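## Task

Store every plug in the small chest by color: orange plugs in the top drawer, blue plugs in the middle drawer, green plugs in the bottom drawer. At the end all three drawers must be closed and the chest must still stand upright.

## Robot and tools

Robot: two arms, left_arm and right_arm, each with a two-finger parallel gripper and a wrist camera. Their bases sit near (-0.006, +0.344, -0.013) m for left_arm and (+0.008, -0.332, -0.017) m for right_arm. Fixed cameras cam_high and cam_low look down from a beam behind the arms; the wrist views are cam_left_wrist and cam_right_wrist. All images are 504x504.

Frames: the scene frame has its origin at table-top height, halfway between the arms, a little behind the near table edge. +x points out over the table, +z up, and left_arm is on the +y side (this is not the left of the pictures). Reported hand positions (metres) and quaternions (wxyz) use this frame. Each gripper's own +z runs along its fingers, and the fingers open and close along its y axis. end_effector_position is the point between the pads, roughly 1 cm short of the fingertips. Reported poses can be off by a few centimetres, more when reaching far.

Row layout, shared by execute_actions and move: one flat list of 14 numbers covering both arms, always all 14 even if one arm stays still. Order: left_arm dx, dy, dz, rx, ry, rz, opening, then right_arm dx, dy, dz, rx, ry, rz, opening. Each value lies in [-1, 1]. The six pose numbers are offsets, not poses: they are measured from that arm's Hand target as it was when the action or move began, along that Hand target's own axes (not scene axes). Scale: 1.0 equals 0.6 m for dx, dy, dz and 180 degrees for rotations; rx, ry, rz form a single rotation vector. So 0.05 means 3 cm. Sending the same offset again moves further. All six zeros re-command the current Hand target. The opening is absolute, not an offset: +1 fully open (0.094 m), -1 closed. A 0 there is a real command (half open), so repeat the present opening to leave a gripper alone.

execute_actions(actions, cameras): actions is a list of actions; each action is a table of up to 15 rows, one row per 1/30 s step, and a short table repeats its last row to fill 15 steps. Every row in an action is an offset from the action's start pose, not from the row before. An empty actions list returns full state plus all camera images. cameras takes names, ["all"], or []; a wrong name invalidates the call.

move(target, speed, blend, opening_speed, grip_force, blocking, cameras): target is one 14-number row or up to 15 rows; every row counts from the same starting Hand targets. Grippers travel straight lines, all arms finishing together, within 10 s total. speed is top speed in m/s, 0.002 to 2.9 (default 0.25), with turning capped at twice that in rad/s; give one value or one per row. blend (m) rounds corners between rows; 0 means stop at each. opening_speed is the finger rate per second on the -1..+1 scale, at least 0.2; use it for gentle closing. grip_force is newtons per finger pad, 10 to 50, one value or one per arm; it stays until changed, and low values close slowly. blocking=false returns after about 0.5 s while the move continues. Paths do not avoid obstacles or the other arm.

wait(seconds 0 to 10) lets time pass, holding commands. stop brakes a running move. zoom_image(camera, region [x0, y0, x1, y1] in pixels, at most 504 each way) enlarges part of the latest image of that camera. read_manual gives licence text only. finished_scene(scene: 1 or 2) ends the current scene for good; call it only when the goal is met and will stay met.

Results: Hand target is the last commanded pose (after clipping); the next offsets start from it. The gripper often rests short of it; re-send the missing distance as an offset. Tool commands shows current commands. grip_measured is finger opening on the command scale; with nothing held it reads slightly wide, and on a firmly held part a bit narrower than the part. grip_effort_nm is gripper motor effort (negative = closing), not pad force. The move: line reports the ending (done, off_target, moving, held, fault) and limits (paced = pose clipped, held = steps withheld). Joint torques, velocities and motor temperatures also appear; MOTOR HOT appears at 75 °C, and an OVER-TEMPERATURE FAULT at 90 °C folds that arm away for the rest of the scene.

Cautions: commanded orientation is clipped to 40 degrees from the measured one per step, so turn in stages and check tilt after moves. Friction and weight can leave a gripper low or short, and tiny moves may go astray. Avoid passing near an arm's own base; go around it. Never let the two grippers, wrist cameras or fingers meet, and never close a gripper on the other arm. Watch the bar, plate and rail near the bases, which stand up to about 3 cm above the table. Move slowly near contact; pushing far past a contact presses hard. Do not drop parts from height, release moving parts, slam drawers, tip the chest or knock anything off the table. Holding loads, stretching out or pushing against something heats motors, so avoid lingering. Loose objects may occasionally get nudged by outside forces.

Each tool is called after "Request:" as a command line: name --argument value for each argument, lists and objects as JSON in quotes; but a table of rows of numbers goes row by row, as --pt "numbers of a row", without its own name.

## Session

Request:
execute_actions --actions '[]'

Request:
zoom_image --camera "cam_high" --region '[70, 100, 340, 340]'

Scene clock: 0.00 s.
left_arm: end_effector_position=(+0.3929, +0.3761, +0.1170) grip_measured=+1.000 grip_effort_nm=n/a end_effector_quat_wxyz=(+0.620, -0.066, +0.781, +0.020) | right_arm: end_effector_position=(+0.4086, -0.3681, +0.0596) grip_measured=+1.000 grip_effort_nm=n/a end_effector_quat_wxyz=(+0.567, +0.059, +0.821, -0.036)
Joint positions: left_arm=[0.083 1.52 0.392 0.86 -0.048 -0.078 0.094] | right_arm=[-0.035 1.573 0.369 0.874 0.064 0.04 0.094]
Joint velocities: within noise
Joint torques (N m): no reading
Motor temperatures (°C): left_arm=[18 22 23 20 18 20 20] | right_arm=[18 22 24 21 16 20 19]
Heat: left arm: 23 °C; right arm: 24 °C.
Hand target: left_arm +0.3966, +0.3767, +0.1287; +0.633, -0.067, +0.771, +0.020 | right_arm +0.4131, -0.3686, +0.0715; +0.582, +0.059, +0.810, -0.036
Tool commands: left_gripper/opening=+1.0 right_gripper/opening=+1.0
camera_calibration:
cam_left_wrist: T_world_to_cam=[[0.175639, -0.984421, 0.00815506, 0.308588], [-0.800597, -0.147652, -0.580726, 0.450129], [0.572883, 0.0954692, -0.814058, -0.0398986], [0, 0, 0, 1]] pos_world=[0.329029, 0.374052, 0.226405]
cam_right_wrist: T_world_to_cam=[[-0.106474, -0.992524, -0.0596531, -0.309979], [-0.875299, 0.122023, -0.467934, 0.440522], [0.471715, 0.00239131, -0.881748, -0.0120045], [0, 0, 0, 1]] pos_world=[0.358246, -0.361387, 0.177059]

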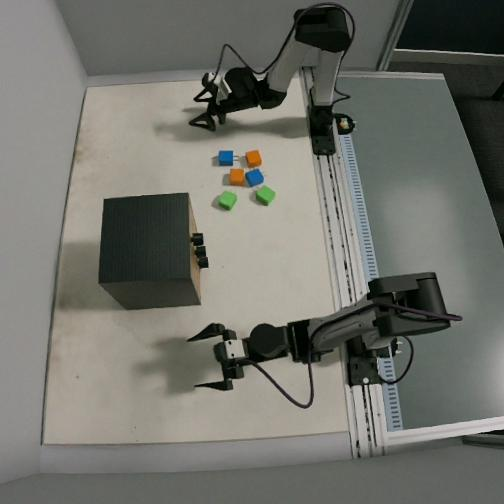

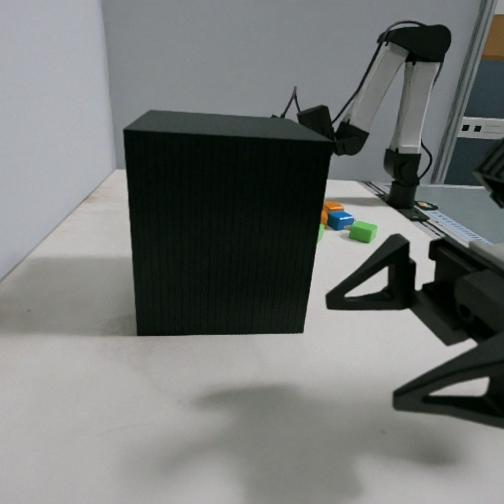

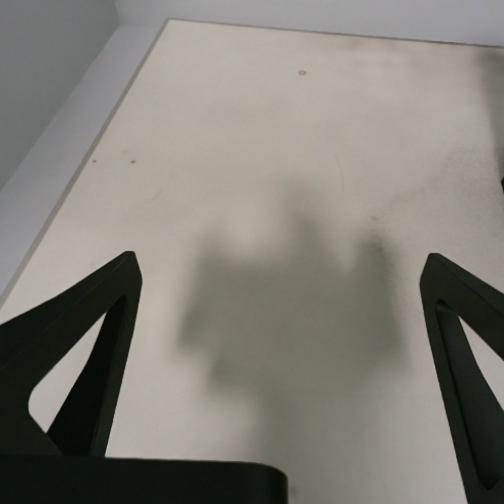

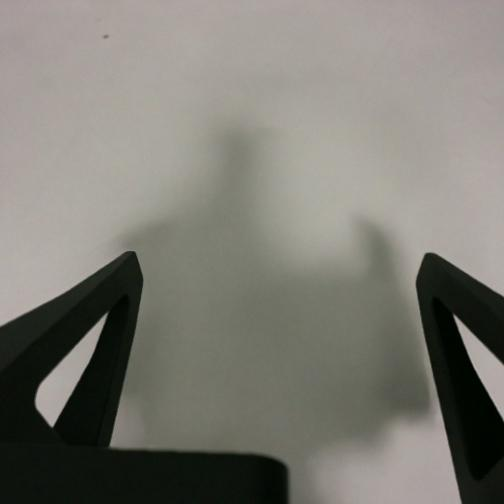

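Scaled by 1.867 from the camera's 504x504 image, which has a finer 720x720 frame.

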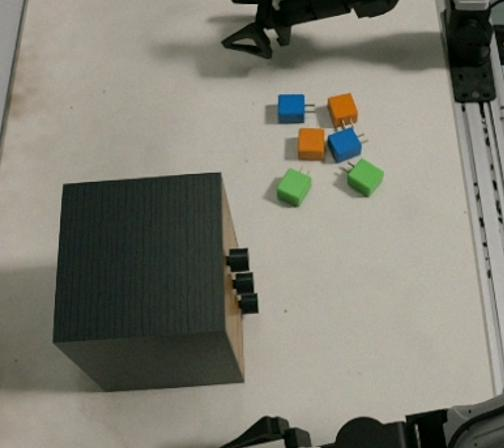

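Request:
move --pt "0.069 -0.04 -0.33 0.03 -0.05 0.015 0.3 -0.108 0.122 -0.143 -0.08 0.05 -0.06 0.6" --pt "0.11 -0.381 -0.366 0.039 -0.062 0.021 0.3 -0.028 0.453 -0.267 -0.2957 0.2037 -0.2461 0.6" --speed 0.35 --blend '[0.03,0]' --cameras '["all"]'

Scene clock: 7.53 s.
left_arm: end_effector_position=(+0.2005, +0.1155, +0.1195) grip_measured=+0.303 grip_effort_nm=-0.12 end_effector_quat_wxyz=(+0.702, +0.006, +0.712, -0.009) | right_arm: end_effector_position=(+0.3016, -0.0876, +0.1320) grip_measured=+0.602 grip_effort_nm=-0.09 end_effector_quat_wxyz=(+0.214, -0.476, +0.844, +0.122)
Joint positions: left_arm=[-1.386 1.622 0.307 1.069 -1.375 -0.263 0.061] | right_arm=[0.651 1.525 1.281 -0.836 -0.176 -0.369 0.075]
Joint torques (N m): left_arm=[0.1 -5.09 3.88 1.79 -0.41 0.13] | right_arm=[-0.02 -5.41 10.11 1.08 -0.26 -0.08]
Heat: left arm: 24 °C; right arm: 25 °C.
Hand target: left_arm +0.1996, +0.1198, +0.1194; +0.707, +0.000, +0.707, +0.000 | right_arm +0.3054, -0.0799, +0.1418; +0.224, -0.483, +0.837, +0.130
Off the commanded pose: left_arm 0.004 m, 2 deg | right_arm 0.013 m, 2 deg.
move: off_target (right_arm)
camera_calibration:
cam_left_wrist: T_world_to_cam=[[0.0334426, -0.999058, -0.0276385, 0.120338], [-0.667396, -0.00173863, -0.744701, 0.235119], [0.743952, 0.0433506, -0.666825, 0.0514205], [0, 0, 0, 1]] pos_world=[0.114638, 0.118405, 0.212708]
cam_right_wrist: T_world_to_cam=[[0.849572, -0.523926, -0.0610653, -0.285782], [-0.500227, -0.836998, 0.221825, 0.0583015], [-0.167332, -0.15791, -0.973172, 0.292327], [0, 0, 0, 1]] pos_world=[0.320872, -0.0547688, 0.254101]

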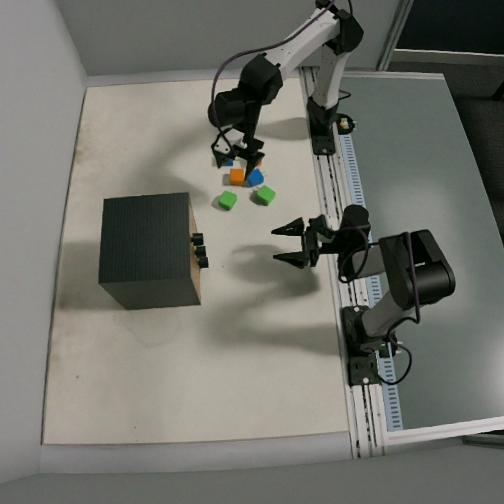

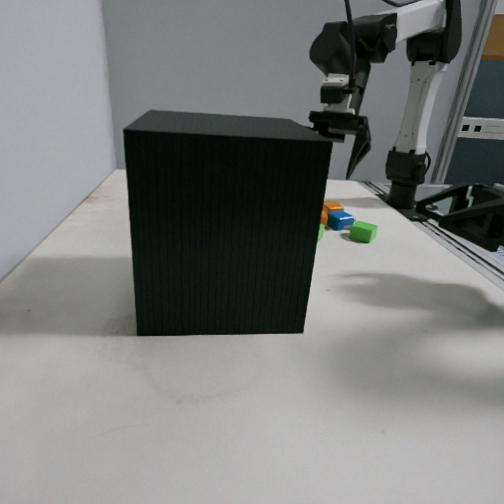

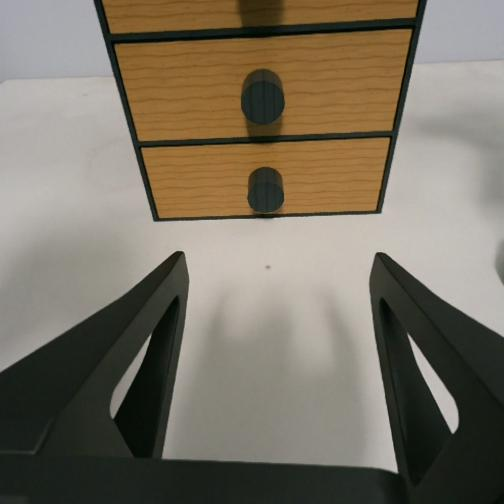

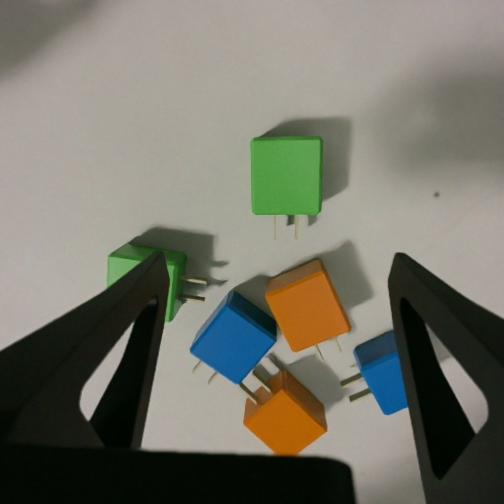

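Request:
move --pt "0.098 0.003 0.25 0 0 0 0.3 0.052 -0.01 0.186 0 0 0 0.6" --pt "0.098 0.003 0.304 0 0 0 0.3 0.052 -0.01 0.186 0 0 0 -0.4" --speed '[0.15,0.06]' --opening_speed 1 --cameras '["cam_left_wrist","cam_right_wrist","cam_high"]'

Scene clock: 13.73 s.
left_arm: end_effector_position=(+0.3765, +0.1220, +0.0505) grip_measured=+0.303 grip_effort_nm=-0.12 end_effector_quat_wxyz=(+0.691, +0.013, +0.723, +0.010) | right_arm: end_effector_position=(+0.3252, -0.0637, +0.0304) grip_measured=-0.200 grip_effort_nm=-1.02 end_effector_quat_wxyz=(+0.220, -0.480, +0.840, +0.124)
Joint positions: left_arm=[-0.787 2.223 0.617 1.491 -0.798 -0.066 0.061] | right_arm=[0.66 1.731 1.083 -0.418 -0.176 -0.369 0.038]
Joint torques (N m): left_arm=[1.5 -9.33 4.38 2.75 -0.01 0.11] | right_arm=[0.27 -6.89 6.48 1.32 -0.19 0.03]
Motor temperatures (°C): left_arm=[18 23 24 25 18 20 20] | right_arm=[18 23 26 22 16 20 20]
Heat: left arm: 25 °C; right arm: 26 °C.
Hand target: left_arm +0.3820, +0.1218, +0.0605; +0.707, +0.000, +0.707, +0.000 | right_arm +0.3250, -0.0580, +0.0295; +0.224, -0.482, +0.837, +0.130
Off the commanded pose: left_arm 0.011 m, 3 deg | right_arm 0.006 m, 1 deg.
move: off_target (left_arm)
camera_calibration:
cam_left_wrist: T_world_to_cam=[[0.0497819, -0.996533, -0.0666616, 0.114589], [-0.691134, 0.0138112, -0.722595, 0.307156], [0.72101, 0.0820442, -0.68805, -0.120943], [0, 0, 0, 1]] pos_world=[0.293783, 0.119872, 0.146373]
cam_right_wrist: T_world_to_cam=[[0.85501, -0.515575, -0.0560394, -0.300959], [-0.494861, -0.843403, 0.209246, 0.110865], [-0.155146, -0.151176, -0.976256, 0.197767], [0, 0, 0, 1]] pos_world=[0.342869, -0.0317652, 0.153007]
Images, in order (width x height): cam_high 504x504, cam_left_wrist 504x504, cam_right_wrist 504x504.

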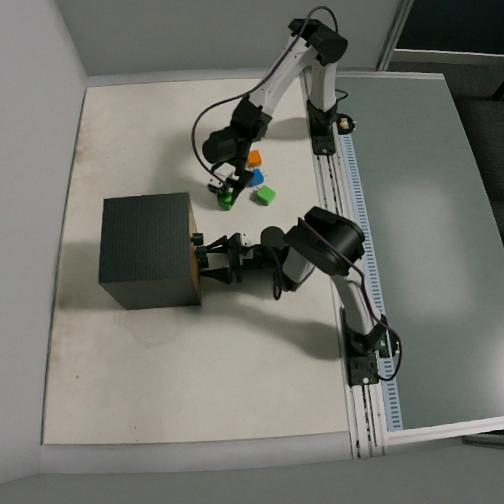

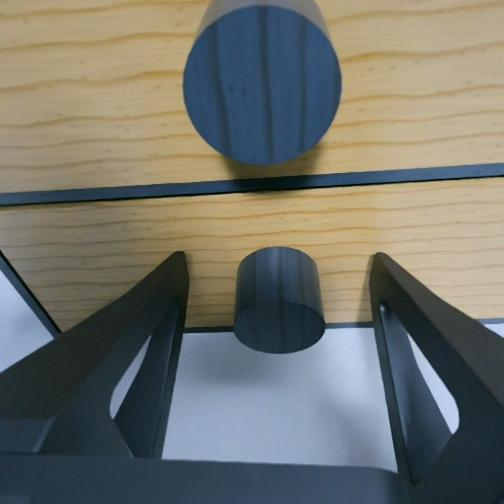

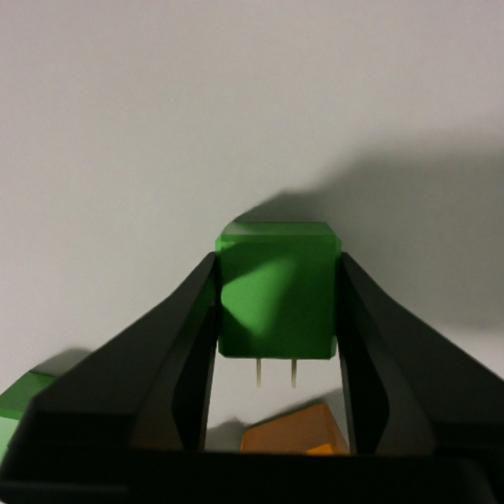

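Request:
move --pt "0 0 0 0 0 0 0.3 -0.069 0.012 -0.21 0 0 0 -0.4" --pt "0 0 0 0 0 0 -0.65 -0.069 0.012 -0.21 0 0 0 -0.4" --pt "-0.004 0 -0.18 0 0 0 -0.65 -0.069 0.012 -0.21 0 0 0 -0.4" --speed '[0.2,0.1,0.12]' --opening_speed 1.5 --cameras '["cam_left_wrist","cam_high"]'

Scene clock: 18.63 s.
left_arm: end_effector_position=(+0.2764, +0.1197, +0.0466) grip_measured=-0.436 grip_effort_nm=-1.02 end_effector_quat_wxyz=(+0.683, +0.019, +0.730, +0.018) | right_arm: end_effector_position=(+0.3021, -0.0829, +0.1350) grip_measured=-0.200 grip_effort_nm=-1.02 end_effector_quat_wxyz=(+0.193, -0.481, +0.847, +0.121)
Joint positions: left_arm=[-1.089 2.118 0.385 1.509 -1.096 -0.164 0.026] | right_arm=[0.66 1.573 1.358 -0.907 -0.176 -0.369 0.038]
Joint torques (N m): left_arm=[-0.06 -11.15 1.25 2.54 -0.27 0.13] | right_arm=[-0.27 -9.51 9.69 1.05 -0.22 -0.03]
Heat: left arm: 27 °C; right arm: 27 °C.
Hand target: left_arm +0.2741, +0.1217, +0.0630; +0.707, +0.000, +0.707, +0.000 | right_arm +0.3053, -0.0780, +0.1595; +0.224, -0.482, +0.837, +0.130
Off the commanded pose: left_arm 0.017 m, 5 deg | right_arm 0.025 m, 4 deg.
joint sent to its limit (left arm) — joint 4 (wrist pitch), upper limit. The joint targets still meet the commanded pose.
move: off_target (left_arm, right_arm); target 2's new opening was sent with left_arm's hand 0.011 m and 3 deg from that target
camera_calibration:
cam_left_wrist: T_world_to_cam=[[0.0504896, -0.99499, -0.0862827, 0.117536], [-0.706336, 0.0255029, -0.707417, 0.237193], [0.706073, 0.0966618, -0.70151, -0.0481573], [0, 0, 0, 1]] pos_world=[0.195606, 0.115553, 0.144153]
Images, in order (width x height): cam_high 504x504, cam_left_wrist 504x504.

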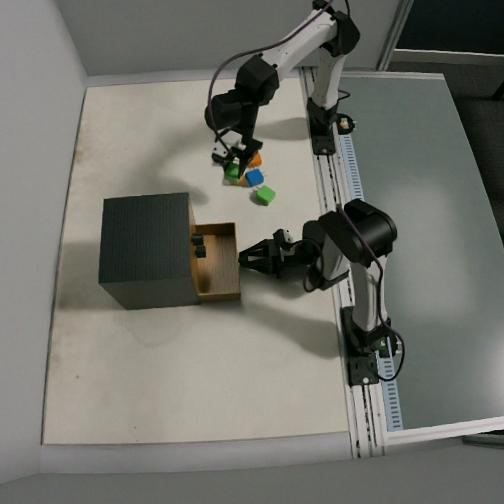

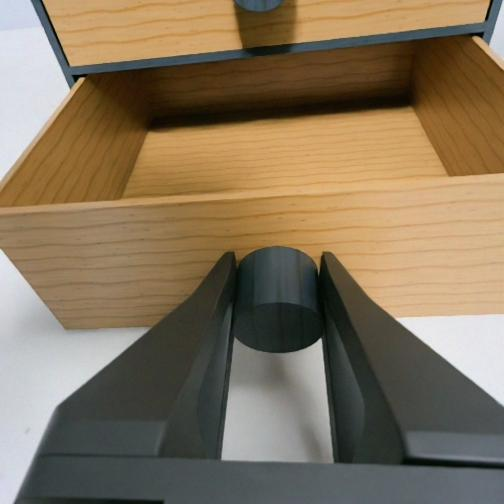

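Request:
move --pt "0 0 0 0 0 0 0.3 0 0 0 0 0 0 -0.4" --pt "0 0 -0.13 0 0 0 0.3 0 0 0 0 0 0 -0.4" --pt "-0.195 0.197 -0.173 0 0 0 0.3 -0.1 0.05 0.05 0.03 -0.04 0.03 -0.4" --pt "-0.195 0.197 -0.173 0 0 0 0.3 -0.338 0.167 0.157 0.1134 -0.1357 0.1237 -0.4" --speed '[0.1,0.2,0.3,0.3]' --blend '[0,0.02,0.03,0]' --cameras '["cam_right_wrist","cam_high","cam_low"]'

Scene clock: 25.90 s.
left_arm: end_effector_position=(+0.1708, +0.2444, +0.1683) grip_measured=+0.298 grip_effort_nm=0.14 end_effector_quat_wxyz=(+0.719, +0.014, +0.695, +0.032) | right_arm: end_effector_position=(+0.3265, +0.1569, +0.1677) grip_measured=-0.200 grip_effort_nm=-1.02 end_effector_quat_wxyz=(+0.432, -0.242, +0.862, +0.110)
Joint positions: left_arm=[-1.461 0.421 0.002 0.422 -1.505 0.052 0.061] | right_arm=[1.179 2.088 1.862 -0.494 0.508 0.361 0.038]
Joint torques (N m): left_arm=[-0.14 0.39 9.46 1.52 0.19 -0.19] | right_arm=[0.01 -10.03 10.86 1.6 0.31 0.1]
Heat: left arm: 27 °C; right arm: 29 °C.
Hand target: left_arm +0.1702, +0.2399, +0.1800; +0.707, +0.000, +0.707, +0.001 | right_arm +0.3302, +0.1650, +0.1795; +0.446, -0.229, +0.857, +0.120
Off the commanded pose: left_arm 0.013 m, 4 deg | right_arm 0.015 m, 3 deg.
move: off_target (left_arm, right_arm)
camera_calibration:
cam_right_wrist: T_world_to_cam=[[0.524946, -0.850289, -0.0379486, -0.0233155], [-0.8374, -0.507983, -0.20178, 0.396943], [0.152295, 0.137702, -0.978695, 0.220105], [0, 0, 0, 1]] pos_world=[0.311119, 0.151507, 0.294626]
Images, in order (width x height): cam_high 504x504, cam_low 504x504, cam_right_wrist 504x504.

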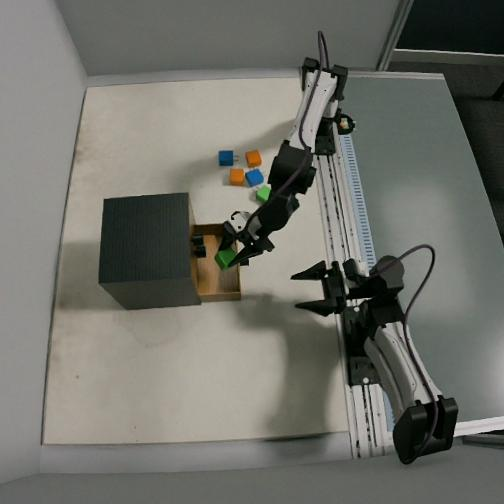

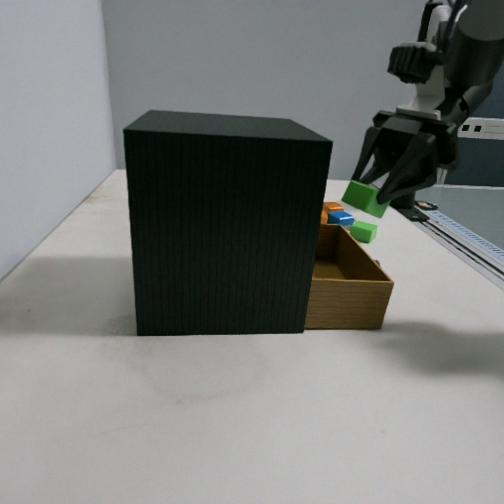

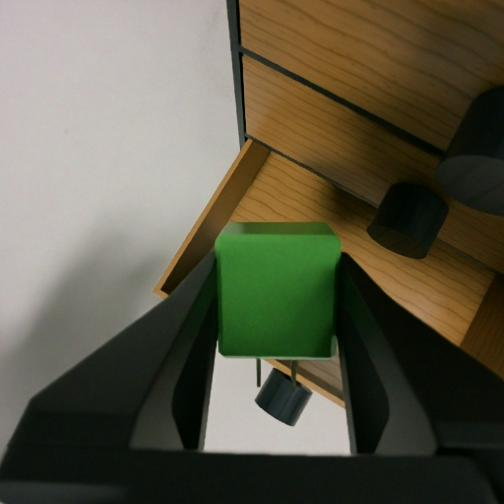

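Request:
move --pt "0 0 0 0 0 0 0.3 0.14 -0.0145 0.149 0 0 0 -0.4" --pt "0 0 0 0 0 0 0.3 0.14 -0.0145 0.149 0 0 0 0.03" --pt "0 0 0 0 0 0 0.3 -0.03 0 -0.02 0 0 0 0.03" --pt "0 0 0 0 0 0 0.3 0.253 -0.255 -0.261 0.2458 0.1236 0.2682 0.6" --speed '[0.12,0.1,0.2,0.3]' --blend '[0,0,0.03,0]' --cameras '["cam_right_wrist","cam_high","cam_low"]'

Scene clock: 34.57 s.
left_arm: end_effector_position=(+0.1708, +0.2444, +0.1682) grip_measured=+0.298 grip_effort_nm=0.14 end_effector_quat_wxyz=(+0.719, +0.014, +0.695, +0.032) | right_arm: end_effector_position=(+0.2230, -0.0697, +0.1302) grip_measured=+0.598 grip_effort_nm=0.10 end_effector_quat_wxyz=(+0.248, +0.281, +0.922, -0.095)
Joint positions: left_arm=[-1.461 0.421 0.002 0.422 -1.505 0.052 0.061] | right_arm=[1.199 1.882 1.686 -1.512 0.548 1.806 0.075]
Joint torques (N m): left_arm=[-0.1 -0.01 9.39 1.64 0.11 -0.12] | right_arm=[-0.36 -12.53 5.44 -0.12 0.21 0.11]
Motor temperatures (°C): left_arm=[18 24 26 26 18 20 20] | right_arm=[18 28 29 23 16 20 20]
Heat: left arm: 26 °C; right arm: 29 °C.
Hand target: left_arm +0.1699, +0.2403, +0.1799; +0.720, -0.002, +0.694, +0.003 (not the last commanded pose) | right_arm +0.2200, -0.0751, +0.1448; +0.246, +0.291, +0.921, -0.078
Off the commanded pose: left_arm 0.013 m, 4 deg | right_arm 0.016 m, 2 deg.
move: off_target (left_arm, right_arm); target 2's new opening was sent with right_arm's hand 0.015 m and 2 deg from that target; target 4's new opening was sent with right_arm's hand 0.016 m and 2 deg from that target
camera_calibration:
cam_right_wrist: T_world_to_cam=[[-0.571156, -0.82051, -0.0233155, 0.0815079], [-0.809212, 0.558073, 0.183661, 0.205474], [-0.137684, 0.123767, -0.982713, 0.294662], [0, 0, 0, 1]] pos_world=[0.253396, -0.0842609, 0.253731]
Images, in order (width x height): cam_high 504x504, cam_low 504x504, cam_right_wrist 504x504.

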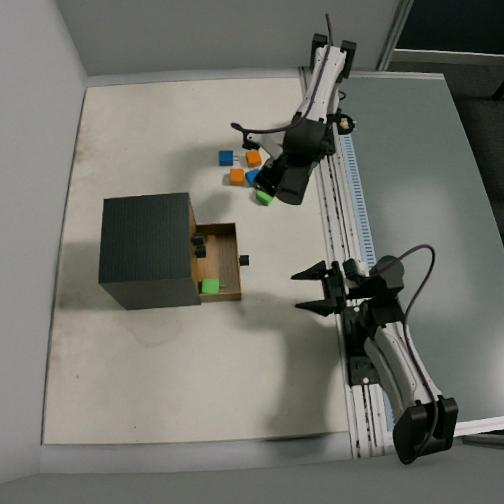

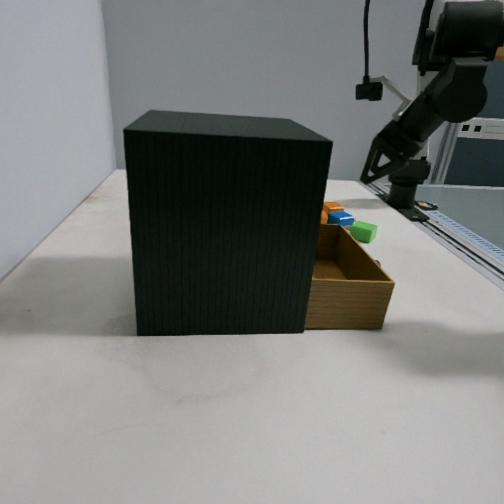

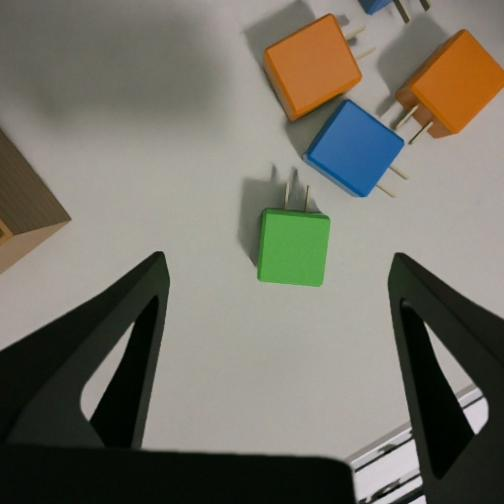

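Request:
move --pt "0 0 0 0 0 0 0.3 0.1035 -0.0235 0.152 0.011 0 0.019 0.6" --pt "0 0 0 0 0 0 0.3 0.1035 -0.0235 0.152 0.011 0 0.019 -0.4" --pt "0 0 0 0 0 0 0.3 -0.042 0 -0.072 0 0 0 -0.4" --pt "0 0 0 0 0 0 0.3 -0.0465 0.305 -0.04 -0.2458 -0.1236 -0.2682 -0.4" --opening_speed 1 --blend '[0,0,0.03,0]' --speed '[0.13,0.1,0.25,0.3]' --cameras '["cam_right_wrist","cam_high"]'

Scene clock: 42.60 s.
left_arm: end_effector_position=(+0.1708, +0.2444, +0.1682) grip_measured=+0.298 grip_effort_nm=0.14 end_effector_quat_wxyz=(+0.719, +0.014, +0.695, +0.032) | right_arm: end_effector_position=(+0.3343, +0.0669, +0.1557) grip_measured=-0.398 grip_effort_nm=-0.09 end_effector_quat_wxyz=(+0.427, -0.236, +0.868, +0.097)
Joint positions: left_arm=[-1.461 0.421 0.002 0.422 -1.505 0.052 0.061] | right_arm=[1.071 1.801 1.426 -0.338 0.445 0.297 0.028]
Joint torques (N m): left_arm=[-0.23 -0.21 9.14 1.66 0.12 -0.02] | right_arm=[-0.61 -12.62 7.02 1.75 0.03 -0.05]
Heat: left arm: 27 °C; right arm: 30 °C.
Hand target: left_arm +0.1699, +0.2403, +0.1799; +0.720, -0.002, +0.694, +0.003 | right_arm +0.3350, +0.0677, +0.1794; +0.446, -0.229, +0.857, +0.120
Off the commanded pose: left_arm 0.012 m, 4 deg | right_arm 0.024 m, 4 deg.
move: off_target (left_arm, right_arm)
camera_calibration:
cam_right_wrist: T_world_to_cam=[[0.505111, -0.862721, -0.0239844, -0.0991218], [-0.850556, -0.492892, -0.183337, 0.355905], [0.146347, 0.113006, -0.982757, 0.223917], [0, 0, 0, 1]] pos_world=[0.320015, 0.0646042, 0.282929]
Images, in order (width x height): cam_high 504x504, cam_right_wrist 504x504.

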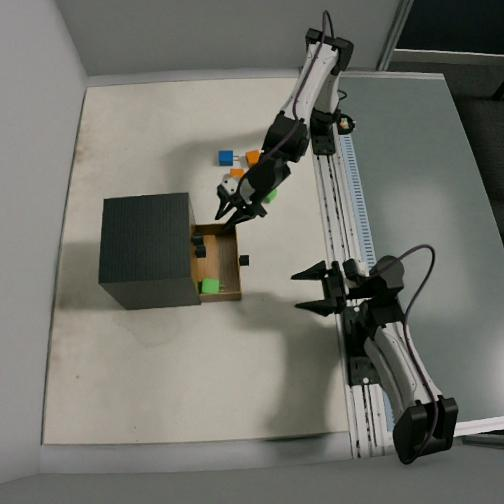

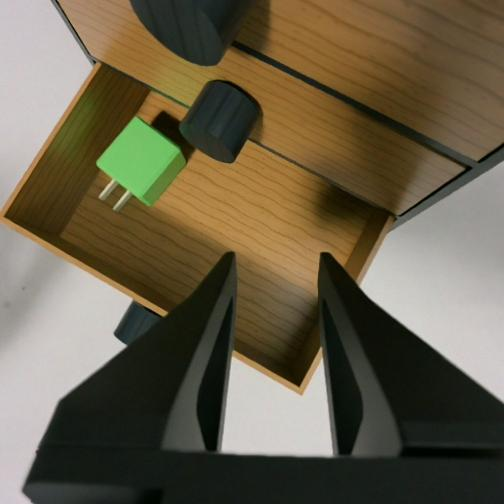

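Request:
move --target '[0,0,0,0,0,0,0.3,0.205,-0.11,-0.205,0.2458,0.1236,0.2682,0.6]' --speed 0.35 --cameras '["cam_right_wrist","cam_low"]'

Scene clock: 45.87 s.
left_arm: end_effector_position=(+0.1708, +0.2444, +0.1682) grip_measured=+0.298 grip_effort_nm=0.14 end_effector_quat_wxyz=(+0.719, +0.014, +0.695, +0.032) | right_arm: end_effector_position=(+0.2181, -0.0781, +0.1463) grip_measured=+0.598 grip_effort_nm=0.10 end_effector_quat_wxyz=(+0.249, +0.283, +0.923, -0.081)
Joint positions: left_arm=[-1.461 0.421 0.002 0.422 -1.505 0.052 0.061] | right_arm=[1.205 1.82 1.672 -1.532 0.548 1.807 0.075]
Joint torques (N m): left_arm=[-0.02 -0.03 9.11 1.61 0.13 -0.12] | right_arm=[-0.66 -6.58 8.58 -0.07 0.21 0.11]
Heat: left arm: 28 °C; right arm: 30 °C.
Hand target: left_arm +0.1699, +0.2403, +0.1799; +0.720, -0.002, +0.694, +0.003 | right_arm +0.2196, -0.0750, +0.1493; +0.246, +0.291, +0.921, -0.078
Off the commanded pose: left_arm 0.012 m, 4 deg | right_arm 0.004 m, 1 deg.
move: off_target (left_arm)
camera_calibration:
cam_right_wrist: T_world_to_cam=[[-0.567587, -0.821692, -0.0516552, 0.0754076], [-0.813441, 0.549989, 0.189277, 0.202673], [-0.127118, 0.14945, -0.980564, 0.310211], [0, 0, 0, 1]] pos_world=[0.247096, -0.0958668, 0.269716]
Images, in order (width x height): cam_low 504x504, cam_right_wrist 504x504.

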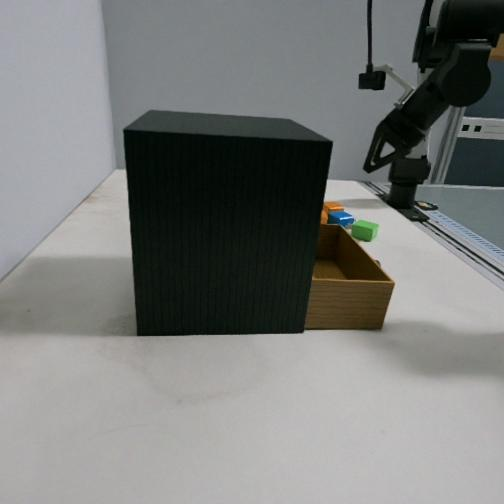

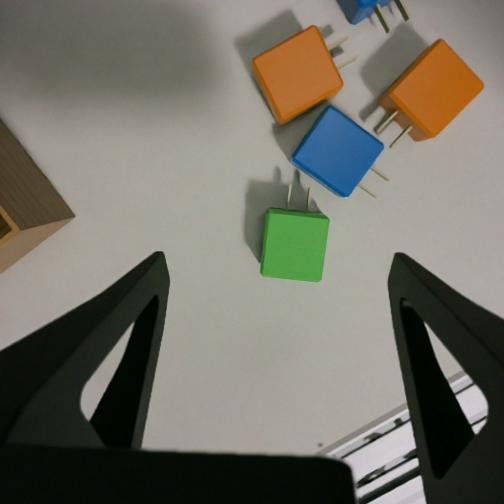

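Request:
move --target '[0,0,0,0,0,0,0.3,0.12,-0.021,0.173,0.011,0,0.019,0.6]' --speed 0.13 --cameras '["cam_right_wrist","cam_low"]'

Scene clock: 48.23 s.
left_arm: end_effector_position=(+0.1708, +0.2444, +0.1682) grip_measured=+0.298 grip_effort_nm=0.14 end_effector_quat_wxyz=(+0.719, +0.014, +0.695, +0.032) | right_arm: end_effector_position=(+0.2063, -0.0822, +0.0266) grip_measured=+0.598 grip_effort_nm=0.10 end_effector_quat_wxyz=(+0.245, +0.321, +0.910, -0.088)
Joint positions: left_arm=[-1.461 0.421 0.002 0.422 -1.505 0.052 0.061] | right_arm=[1.215 1.897 1.287 -1.118 0.532 1.914 0.075]
Joint torques (N m): left_arm=[-0.1 0.05 9.05 1.65 0.16 -0.15] | right_arm=[0.38 -7.24 5.35 0.05 0.22 0.11]
Heat: left arm: 28 °C; right arm: 30 °C.
Hand target: left_arm +0.1699, +0.2403, +0.1799; +0.720, -0.002, +0.694, +0.003 | right_arm +0.2037, -0.0792, +0.0234; +0.244, +0.322, +0.911, -0.086
Off the commanded pose: left_arm 0.012 m, 4 deg | right_arm 0.005 m, 0 deg.
move: off_target (left_arm)
camera_calibration:
cam_right_wrist: T_world_to_cam=[[-0.633875, -0.771427, -0.0557102, 0.0771464], [-0.76494, 0.614637, 0.192581, 0.213316], [-0.114321, 0.164687, -0.979698, 0.190462], [0, 0, 0, 1]] pos_world=[0.233849, -0.102966, 0.149813]
Images, in order (width x height): cam_low 504x504, cam_right_wrist 504x504.

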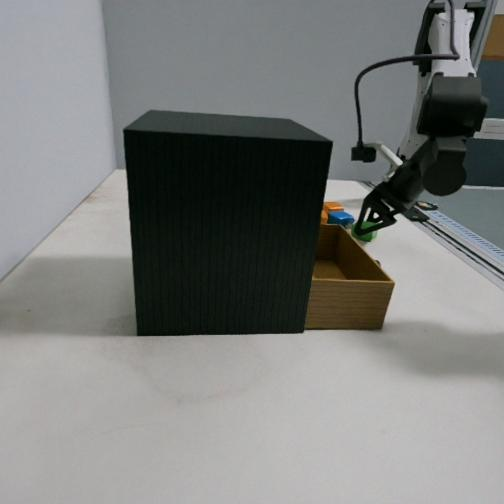

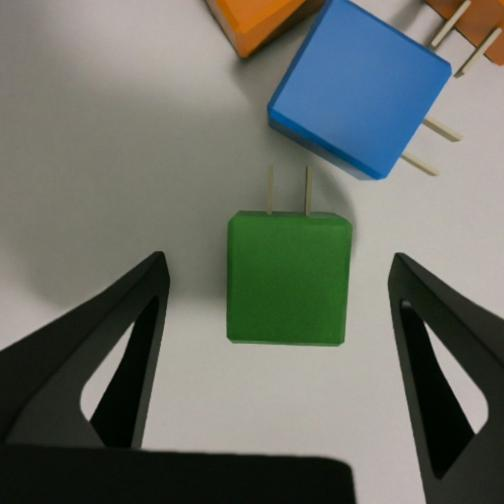

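Request:
move --pt "0 0 0 0 0 0 0.3 0.008 0 0.016 0 0 0 0.6" --pt "0 0 0 0 0 0 0.3 0.008 0 0.016 0 0 0 -0.4" --opening_speed 1 --speed 0.08 --cameras '["cam_right_wrist"]'

Scene clock: 51.17 s.
left_arm: end_effector_position=(+0.1708, +0.2444, +0.1682) grip_measured=+0.298 grip_effort_nm=0.14 end_effector_quat_wxyz=(+0.719, +0.014, +0.695, +0.032) | right_arm: end_effector_position=(+0.2065, -0.0809, +0.0173) grip_measured=-0.192 grip_effort_nm=-1.02 end_effector_quat_wxyz=(+0.245, +0.323, +0.910, -0.085)
Joint positions: left_arm=[-1.461 0.421 0.002 0.422 -1.505 0.052 0.061] | right_arm=[1.215 1.909 1.265 -1.075 0.532 1.914 0.038]
Joint torques (N m): left_arm=[-0.24 -0.16 9.16 1.67 0.19 -0.15] | right_arm=[0.14 -6.98 5.11 0.05 0.23 0.07]
Heat: left arm: 29 °C; right arm: 30 °C.
Hand target: left_arm +0.1699, +0.2403, +0.1799; +0.720, -0.002, +0.694, +0.003 | right_arm +0.2042, -0.0795, +0.0126; +0.244, +0.322, +0.911, -0.086
Off the commanded pose: left_arm 0.012 m, 4 deg | right_arm 0.005 m, 0 deg.
move: off_target (left_arm)
camera_calibration:
cam_right_wrist: T_world_to_cam=[[-0.633915, -0.770805, -0.0633403, 0.0779471], [-0.765349, 0.613417, 0.194835, 0.214382], [-0.111326, 0.171986, -0.978789, 0.181082], [0, 0, 0, 1]] pos_world=[0.233648, -0.102567, 0.140409]
Images, in order (width x height): cam_right_wrist 504x504.

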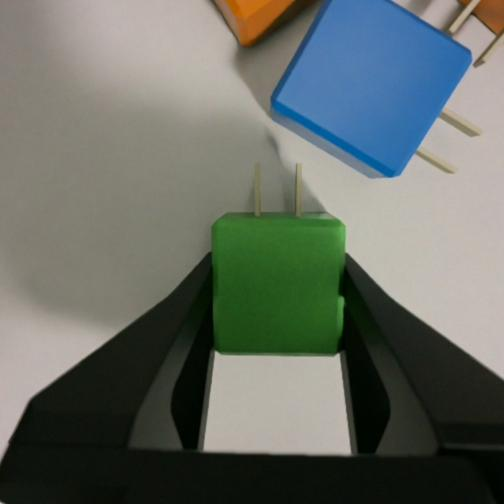

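Request:
move --pt "0 0 0 0 0 0 0.3 -0.142 0 -0.245 -0.03 -0.01 -0.03 -0.4" --pt "0 0 0 0 0 0 0.3 -0.16 0.328 -0.248 -0.257 -0.1236 -0.287 -0.4" --pt "0 0 0 0 0 0 0.3 -0.088 0.357 -0.0625 -0.257 -0.1236 -0.287 -0.4" --blend '[0.03,0.02,0]' --speed '[0.25,0.3,0.12]' --cameras '["cam_right_wrist","cam_high"]'

Scene clock: 56.40 s.
left_arm: end_effector_position=(+0.1708, +0.2444, +0.1682) grip_measured=+0.298 grip_effort_nm=0.14 end_effector_quat_wxyz=(+0.719, +0.014, +0.695, +0.032) | right_arm: end_effector_position=(+0.3584, +0.0681, +0.0769) grip_measured=-0.192 grip_effort_nm=-1.02 end_effector_quat_wxyz=(+0.446, -0.229, +0.858, +0.110)
Joint positions: left_arm=[-1.461 0.421 0.002 0.422 -1.505 0.052 0.061] | right_arm=[1.016 1.926 1.22 0.063 0.407 0.252 0.038]
Joint torques (N m): left_arm=[-0.27 -0.06 9.26 1.67 0.21 -0.09] | right_arm=[-0.66 -8.25 6.41 1.81 0.01 -0.05]
Heat: left arm: 29 °C; right arm: 30 °C.
Hand target: left_arm +0.1699, +0.2403, +0.1799; +0.720, -0.002, +0.694, +0.003 | right_arm +0.3599, +0.0699, +0.0714; +0.446, -0.232, +0.857, +0.113
Off the commanded pose: left_arm 0.012 m, 4 deg | right_arm 0.006 m, 0 deg.
move: off_target (left_arm)
camera_calibration:
cam_right_wrist: T_world_to_cam=[[0.505904, -0.861612, -0.041061, -0.111216], [-0.84363, -0.484297, -0.231827, 0.363114], [0.179859, 0.151922, -0.97189, 0.127296], [0, 0, 0, 1]] pos_world=[0.339704, 0.0606909, 0.203331]
Images, in order (width x height): cam_high 504x504, cam_right_wrist 504x504.

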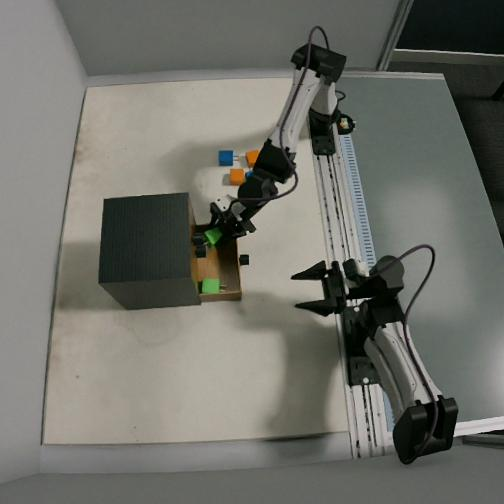

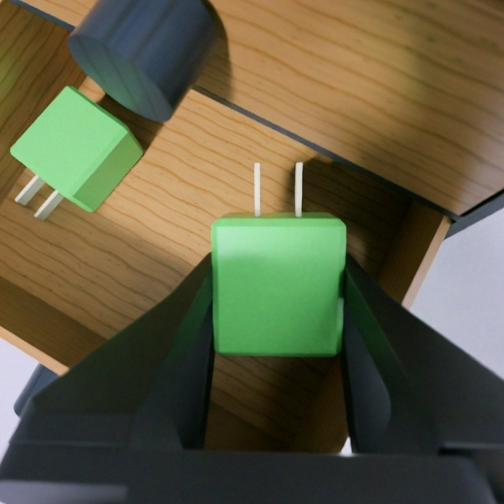

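Request:
move --pt "0 0 0 0 0 0 0.3 0.02 0 0.0145 0 0 0 -0.4" --pt "0 0 0 0 0 0 0.3 0.02 0 0.0145 0 0 0 0.03" --pt "0 0 0 0 0 0 0.3 -0.178 0 -0.124 0 0 0 0.03" --pt "0.05 -0.05 0.0 0 0.0117 0 0.3 0.085 -0.381 -0.336 0.1134 0.1357 0.1239 0.6" --pt "0.152 -0.198 0.044 0 0.0117 0 0.3 0.085 -0.381 -0.336 0.1134 0.1357 0.1239 0.6" --speed '[0.1,0.1,0.2,0.35,0.3]' --blend '[0,0,0.03,0.02,0]' --cameras '["all"]'

Scene clock: 66.53 s.
left_arm: end_effector_position=(+0.1974, +0.1211, +0.0914) grip_measured=+0.298 grip_effort_nm=0.14 end_effector_quat_wxyz=(+0.700, -0.003, +0.715, +0.010) | right_arm: end_effector_position=(+0.3077, -0.2234, +0.1420) grip_measured=+0.598 grip_effort_nm=0.10 end_effector_quat_wxyz=(+0.253, +0.001, +0.967, -0.015)
Joint positions: left_arm=[-1.404 1.739 0.311 1.022 -1.429 -0.408 0.061] | right_arm=[0.535 1.288 1.115 -0.92 0.278 0.44 0.075]
Joint torques (N m): left_arm=[1.54 -5.75 3.63 1.86 -0.1 0.1] | right_arm=[-0.62 -6.65 6.64 1.05 0.02 -0.06]
Heat: left arm: 30 °C; right arm: 30 °C.
Hand target: left_arm +0.2004, +0.1217, +0.0897; +0.708, -0.002, +0.707, +0.003 | right_arm +0.3049, -0.2241, +0.1489; +0.261, +0.000, +0.965, -0.006
Off the commanded pose: left_arm 0.004 m, 2 deg | right_arm 0.007 m, 1 deg.
move: done; blend cut to 0 m at target 4; target 2's new opening was sent with right_arm's hand 0.019 m and 2 deg from that target
camera_calibration:
cam_left_wrist: T_world_to_cam=[[0.0738886, -0.996398, -0.0416006, 0.118292], [-0.672573, -0.0189883, -0.739787, 0.214854], [0.736333, 0.0826413, -0.671554, 0.0319118], [0, 0, 0, 1]] pos_world=[0.112267, 0.119308, 0.185297]
cam_right_wrist: T_world_to_cam=[[-0.0183767, -0.999365, -0.0305348, -0.205028], [-0.978134, 0.0116417, 0.207651, 0.2841], [-0.207163, 0.0336831, -0.977726, 0.337389], [0, 0, 0, 1]] pos_world=[0.344015, -0.21957, 0.26462]

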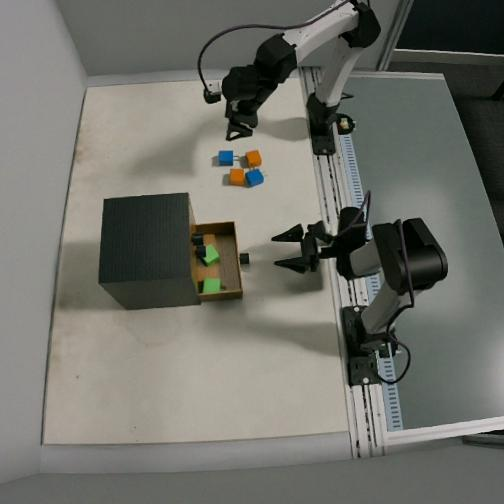

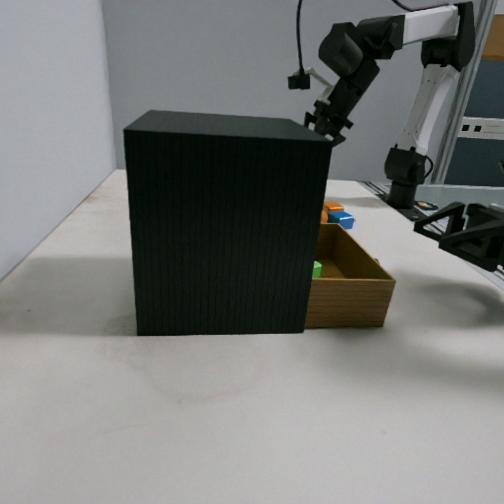

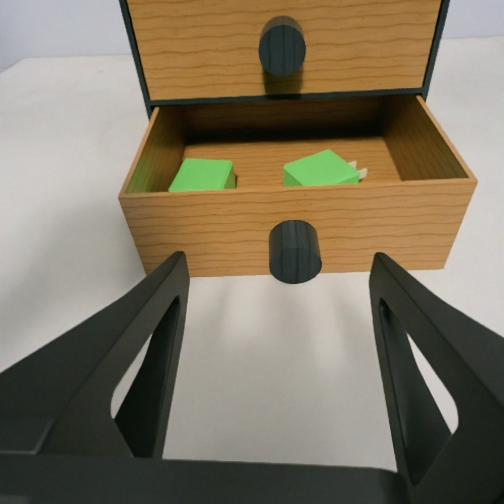

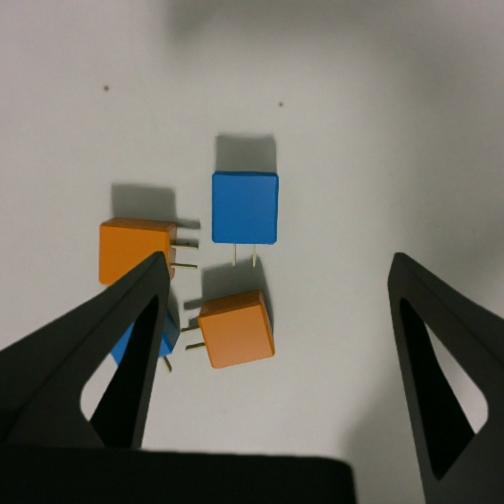

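Request:
move --pt "0.045 -0.004 0.123 0 0 0 0.3 0.086 0.0275 0.185 0 0 0 0.25" --pt "0.045 -0.004 0.123 0 0 0 -0.65 0.086 0.0275 0.185 0 0 0 -0.4" --pt "0.05 -0.004 0.303 0 0 0 -0.65 0 0 0 0 0 0 -0.4" --speed '[0.13,0.1,0.12]' --opening_speed 1.2 --cameras '["all"]'

Scene clock: 72.67 s.
left_arm: end_effector_position=(+0.3758, +0.1218, +0.0615) grip_measured=-0.556 grip_effort_nm=-1.02 end_effector_quat_wxyz=(+0.701, +0.000, +0.712, +0.019) | right_arm: end_effector_position=(+0.2989, -0.2272, +0.1287) grip_measured=-0.228 grip_effort_nm=-1.02 end_effector_quat_wxyz=(+0.235, -0.003, +0.972, -0.023)
Joint positions: left_arm=[-0.801 2.213 0.629 1.509 -0.845 -0.045 0.021] | right_arm=[0.536 1.285 1.076 -0.925 0.276 0.44 0.036]
Joint torques (N m): left_arm=[2.14 -7.57 4.08 2.48 0.36 -0.07] | right_arm=[-0.73 -6.53 9.85 1.04 0.06 -0.07]
Heat: left arm: 29 °C; right arm: 30 °C.
Hand target: left_arm +0.3823, +0.1205, +0.0599; +0.708, -0.002, +0.707, +0.002 | right_arm +0.3048, -0.2242, +0.1489; +0.261, +0.000, +0.965, -0.006
Off the commanded pose: left_arm 0.007 m, 2 deg | right_arm 0.021 m, 4 deg.
move: off_target (right_arm); target 2's new opening was sent with left_arm's hand 0.009 m and 5 deg from that target
camera_calibration:
cam_left_wrist: T_world_to_cam=[[0.0825769, -0.994868, -0.0584675, 0.102085], [-0.668419, -0.0117746, -0.743691, 0.310528], [0.739187, 0.100493, -0.665961, -0.123152], [0, 0, 0, 1]] pos_world=[0.290165, 0.117593, 0.154891]
cam_right_wrist: T_world_to_cam=[[-0.0165372, -0.99979, -0.0121373, -0.212367], [-0.969975, 0.0130959, 0.242853, 0.271726], [-0.242643, 0.015789, -0.969987, 0.328338], [0, 0, 0, 1]] pos_world=[0.339724, -0.221065, 0.249917]

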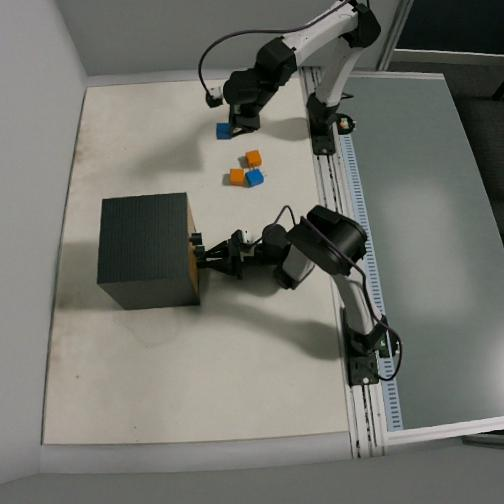

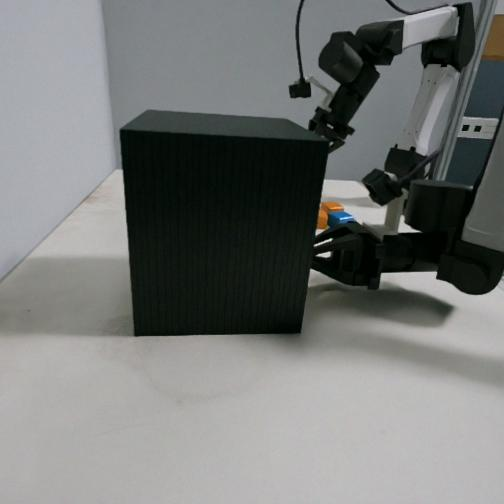

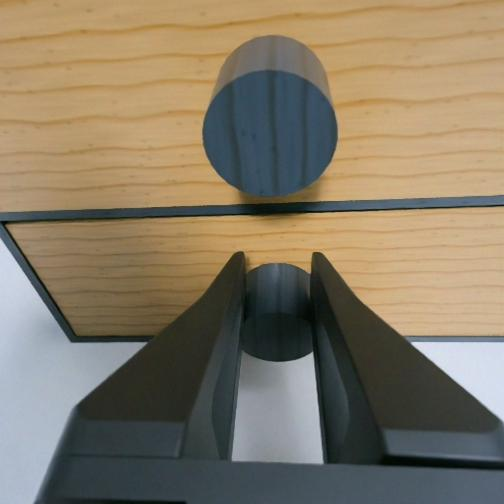

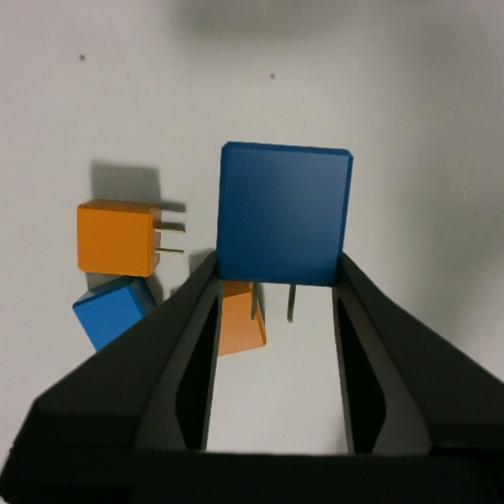

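Request:
move --pt "0 0 0 0 0 0 0.15 0 0 0 0 0 0 -0.4" --pt "0 0 -0.117 0 0 0 0.15 0 0 0 0 0 0 -0.4" --pt "-0.107 0 -0.113 0 0 0 0.15 0 0 0 0 0 0 -0.4" --pt "-0.107 0 0.0 0 0 0 0.15 0 0 0 0 0 0 -0.4" --pt "-0.107 0 0.0 0 0 0 -0.65 0 0 0 0 0 0 -0.4" --pt "-0.107 0 -0.175 0 0 0 -0.65 0 0 0 0 0 0 -0.4" --speed '[0.1,0.25,0.25,0.15,0.1,0.12]' --opening_speed 2 --blend '[0,0.02,0.02,0,0,0]' --cameras '["cam_left_wrist","cam_high"]'

Scene clock: 78.40 s.
left_arm: end_effector_position=(+0.2802, +0.1194, +0.1164) grip_measured=-0.439 grip_effort_nm=-1.02 end_effector_quat_wxyz=(+0.704, +0.006, +0.710, +0.011) | right_arm: end_effector_position=(+0.2989, -0.2273, +0.1287) grip_measured=-0.228 grip_effort_nm=-1.02 end_effector_quat_wxyz=(+0.235, -0.003, +0.972, -0.023)
Joint positions: left_arm=[-1.07 1.808 0.39 1.328 -1.094 -0.073 0.026] | right_arm=[0.536 1.285 1.076 -0.925 0.276 0.44 0.036]
Joint torques (N m): left_arm=[-0.13 -10.93 3.49 1.75 -0.06 -0.04] | right_arm=[-0.73 -6.54 9.88 1.04 0.05 -0.07]
Heat: left arm: 29 °C; right arm: 30 °C.
Hand target: left_arm +0.2772, +0.1198, +0.1238; +0.707, -0.001, +0.707, +0.003 | right_arm +0.3048, -0.2242, +0.1489; +0.261, +0.000, +0.965, -0.006
Off the commanded pose: left_arm 0.008 m, 1 deg | right_arm 0.021 m, 4 deg.
move: off_target (right_arm)
camera_calibration:
cam_left_wrist: T_world_to_cam=[[0.0630757, -0.996513, -0.0546166, 0.116073], [-0.662579, -0.000888399, -0.748991, 0.285013], [0.746331, 0.083431, -0.660325, -0.0163785], [0, 0, 0, 1]] pos_world=[0.193746, 0.117288, 0.208997]
Images, in order (width x height): cam_high 504x504, cam_left_wrist 504x504.

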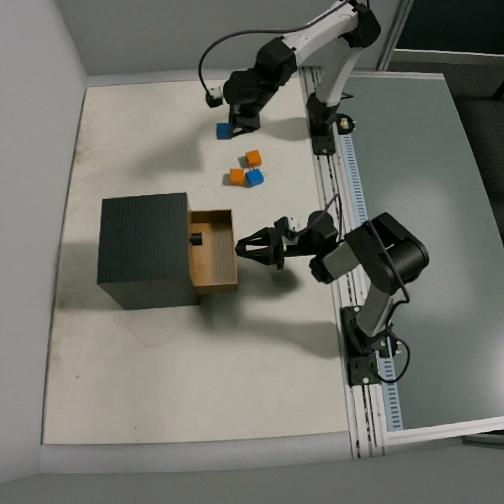

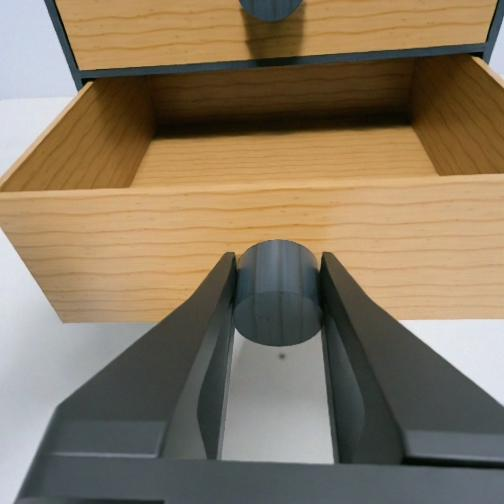

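Request:
move --pt "0 0 0 0 0 0 0.2 0 0 0 0 0 0 -0.4" --pt "0 0 -0.13 0 0 0 0.2 0 0 0 0 0 0 -0.4" --pt "-0.11 0.2 -0.179 0 0 0 0.2 -0.05 0.08 -0.18 -0.03 -0.03 -0.03 -0.4" --pt "-0.11 0.2 -0.179 0 0 0 0.2 -0.136 0.648 -0.135 -0.1134 -0.1357 -0.1239 -0.4" --speed '[0.1,0.25,0.3,0.3]' --blend '[0,0.02,0.03,0]' --cameras '["cam_right_wrist","cam_high"]'

Scene clock: 84.20 s.
left_arm: end_effector_position=(+0.1696, +0.2411, +0.1784) grip_measured=+0.198 grip_effort_nm=0.14 end_effector_quat_wxyz=(+0.721, +0.015, +0.692, +0.032) | right_arm: end_effector_position=(+0.3337, +0.1605, +0.2429) grip_measured=-0.228 grip_effort_nm=-1.03 end_effector_quat_wxyz=(+0.431, -0.237, +0.864, +0.106)
Joint positions: left_arm=[-1.471 0.472 0.002 0.597 -1.512 0.177 0.056] | right_arm=[1.176 2.205 2.358 -0.881 0.514 0.369 0.036]
Joint torques (N m): left_arm=[-0.12 -0.01 9.14 1.54 0.09 -0.23] | right_arm=[0.1 -10.73 10.18 1.59 0.31 -0.06]
Heat: left arm: 29 °C; right arm: 31 °C.
Hand target: left_arm +0.1690, +0.2390, +0.1899; +0.708, -0.001, +0.707, +0.003 | right_arm +0.3355, +0.1659, +0.2551; +0.446, -0.232, +0.857, +0.113
Off the commanded pose: left_arm 0.012 m, 4 deg | right_arm 0.013 m, 2 deg.
move: off_target (left_arm, right_arm)
camera_calibration:
cam_right_wrist: T_world_to_cam=[[0.514299, -0.856844, -0.0362604, -0.0169004], [-0.844102, -0.498271, -0.198035, 0.41975], [0.151617, 0.132457, -0.979524, 0.293422], [0, 0, 0, 1]] pos_world=[0.318516, 0.155803, 0.369926]
Images, in order (width x height): cam_high 504x504, cam_right_wrist 504x504.

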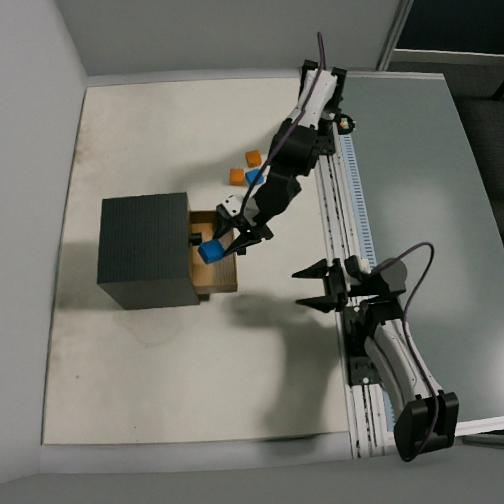

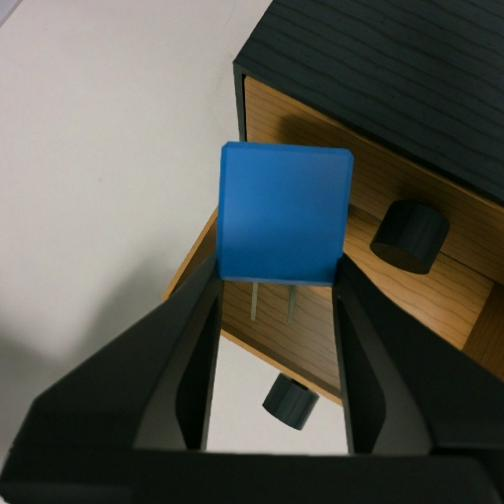

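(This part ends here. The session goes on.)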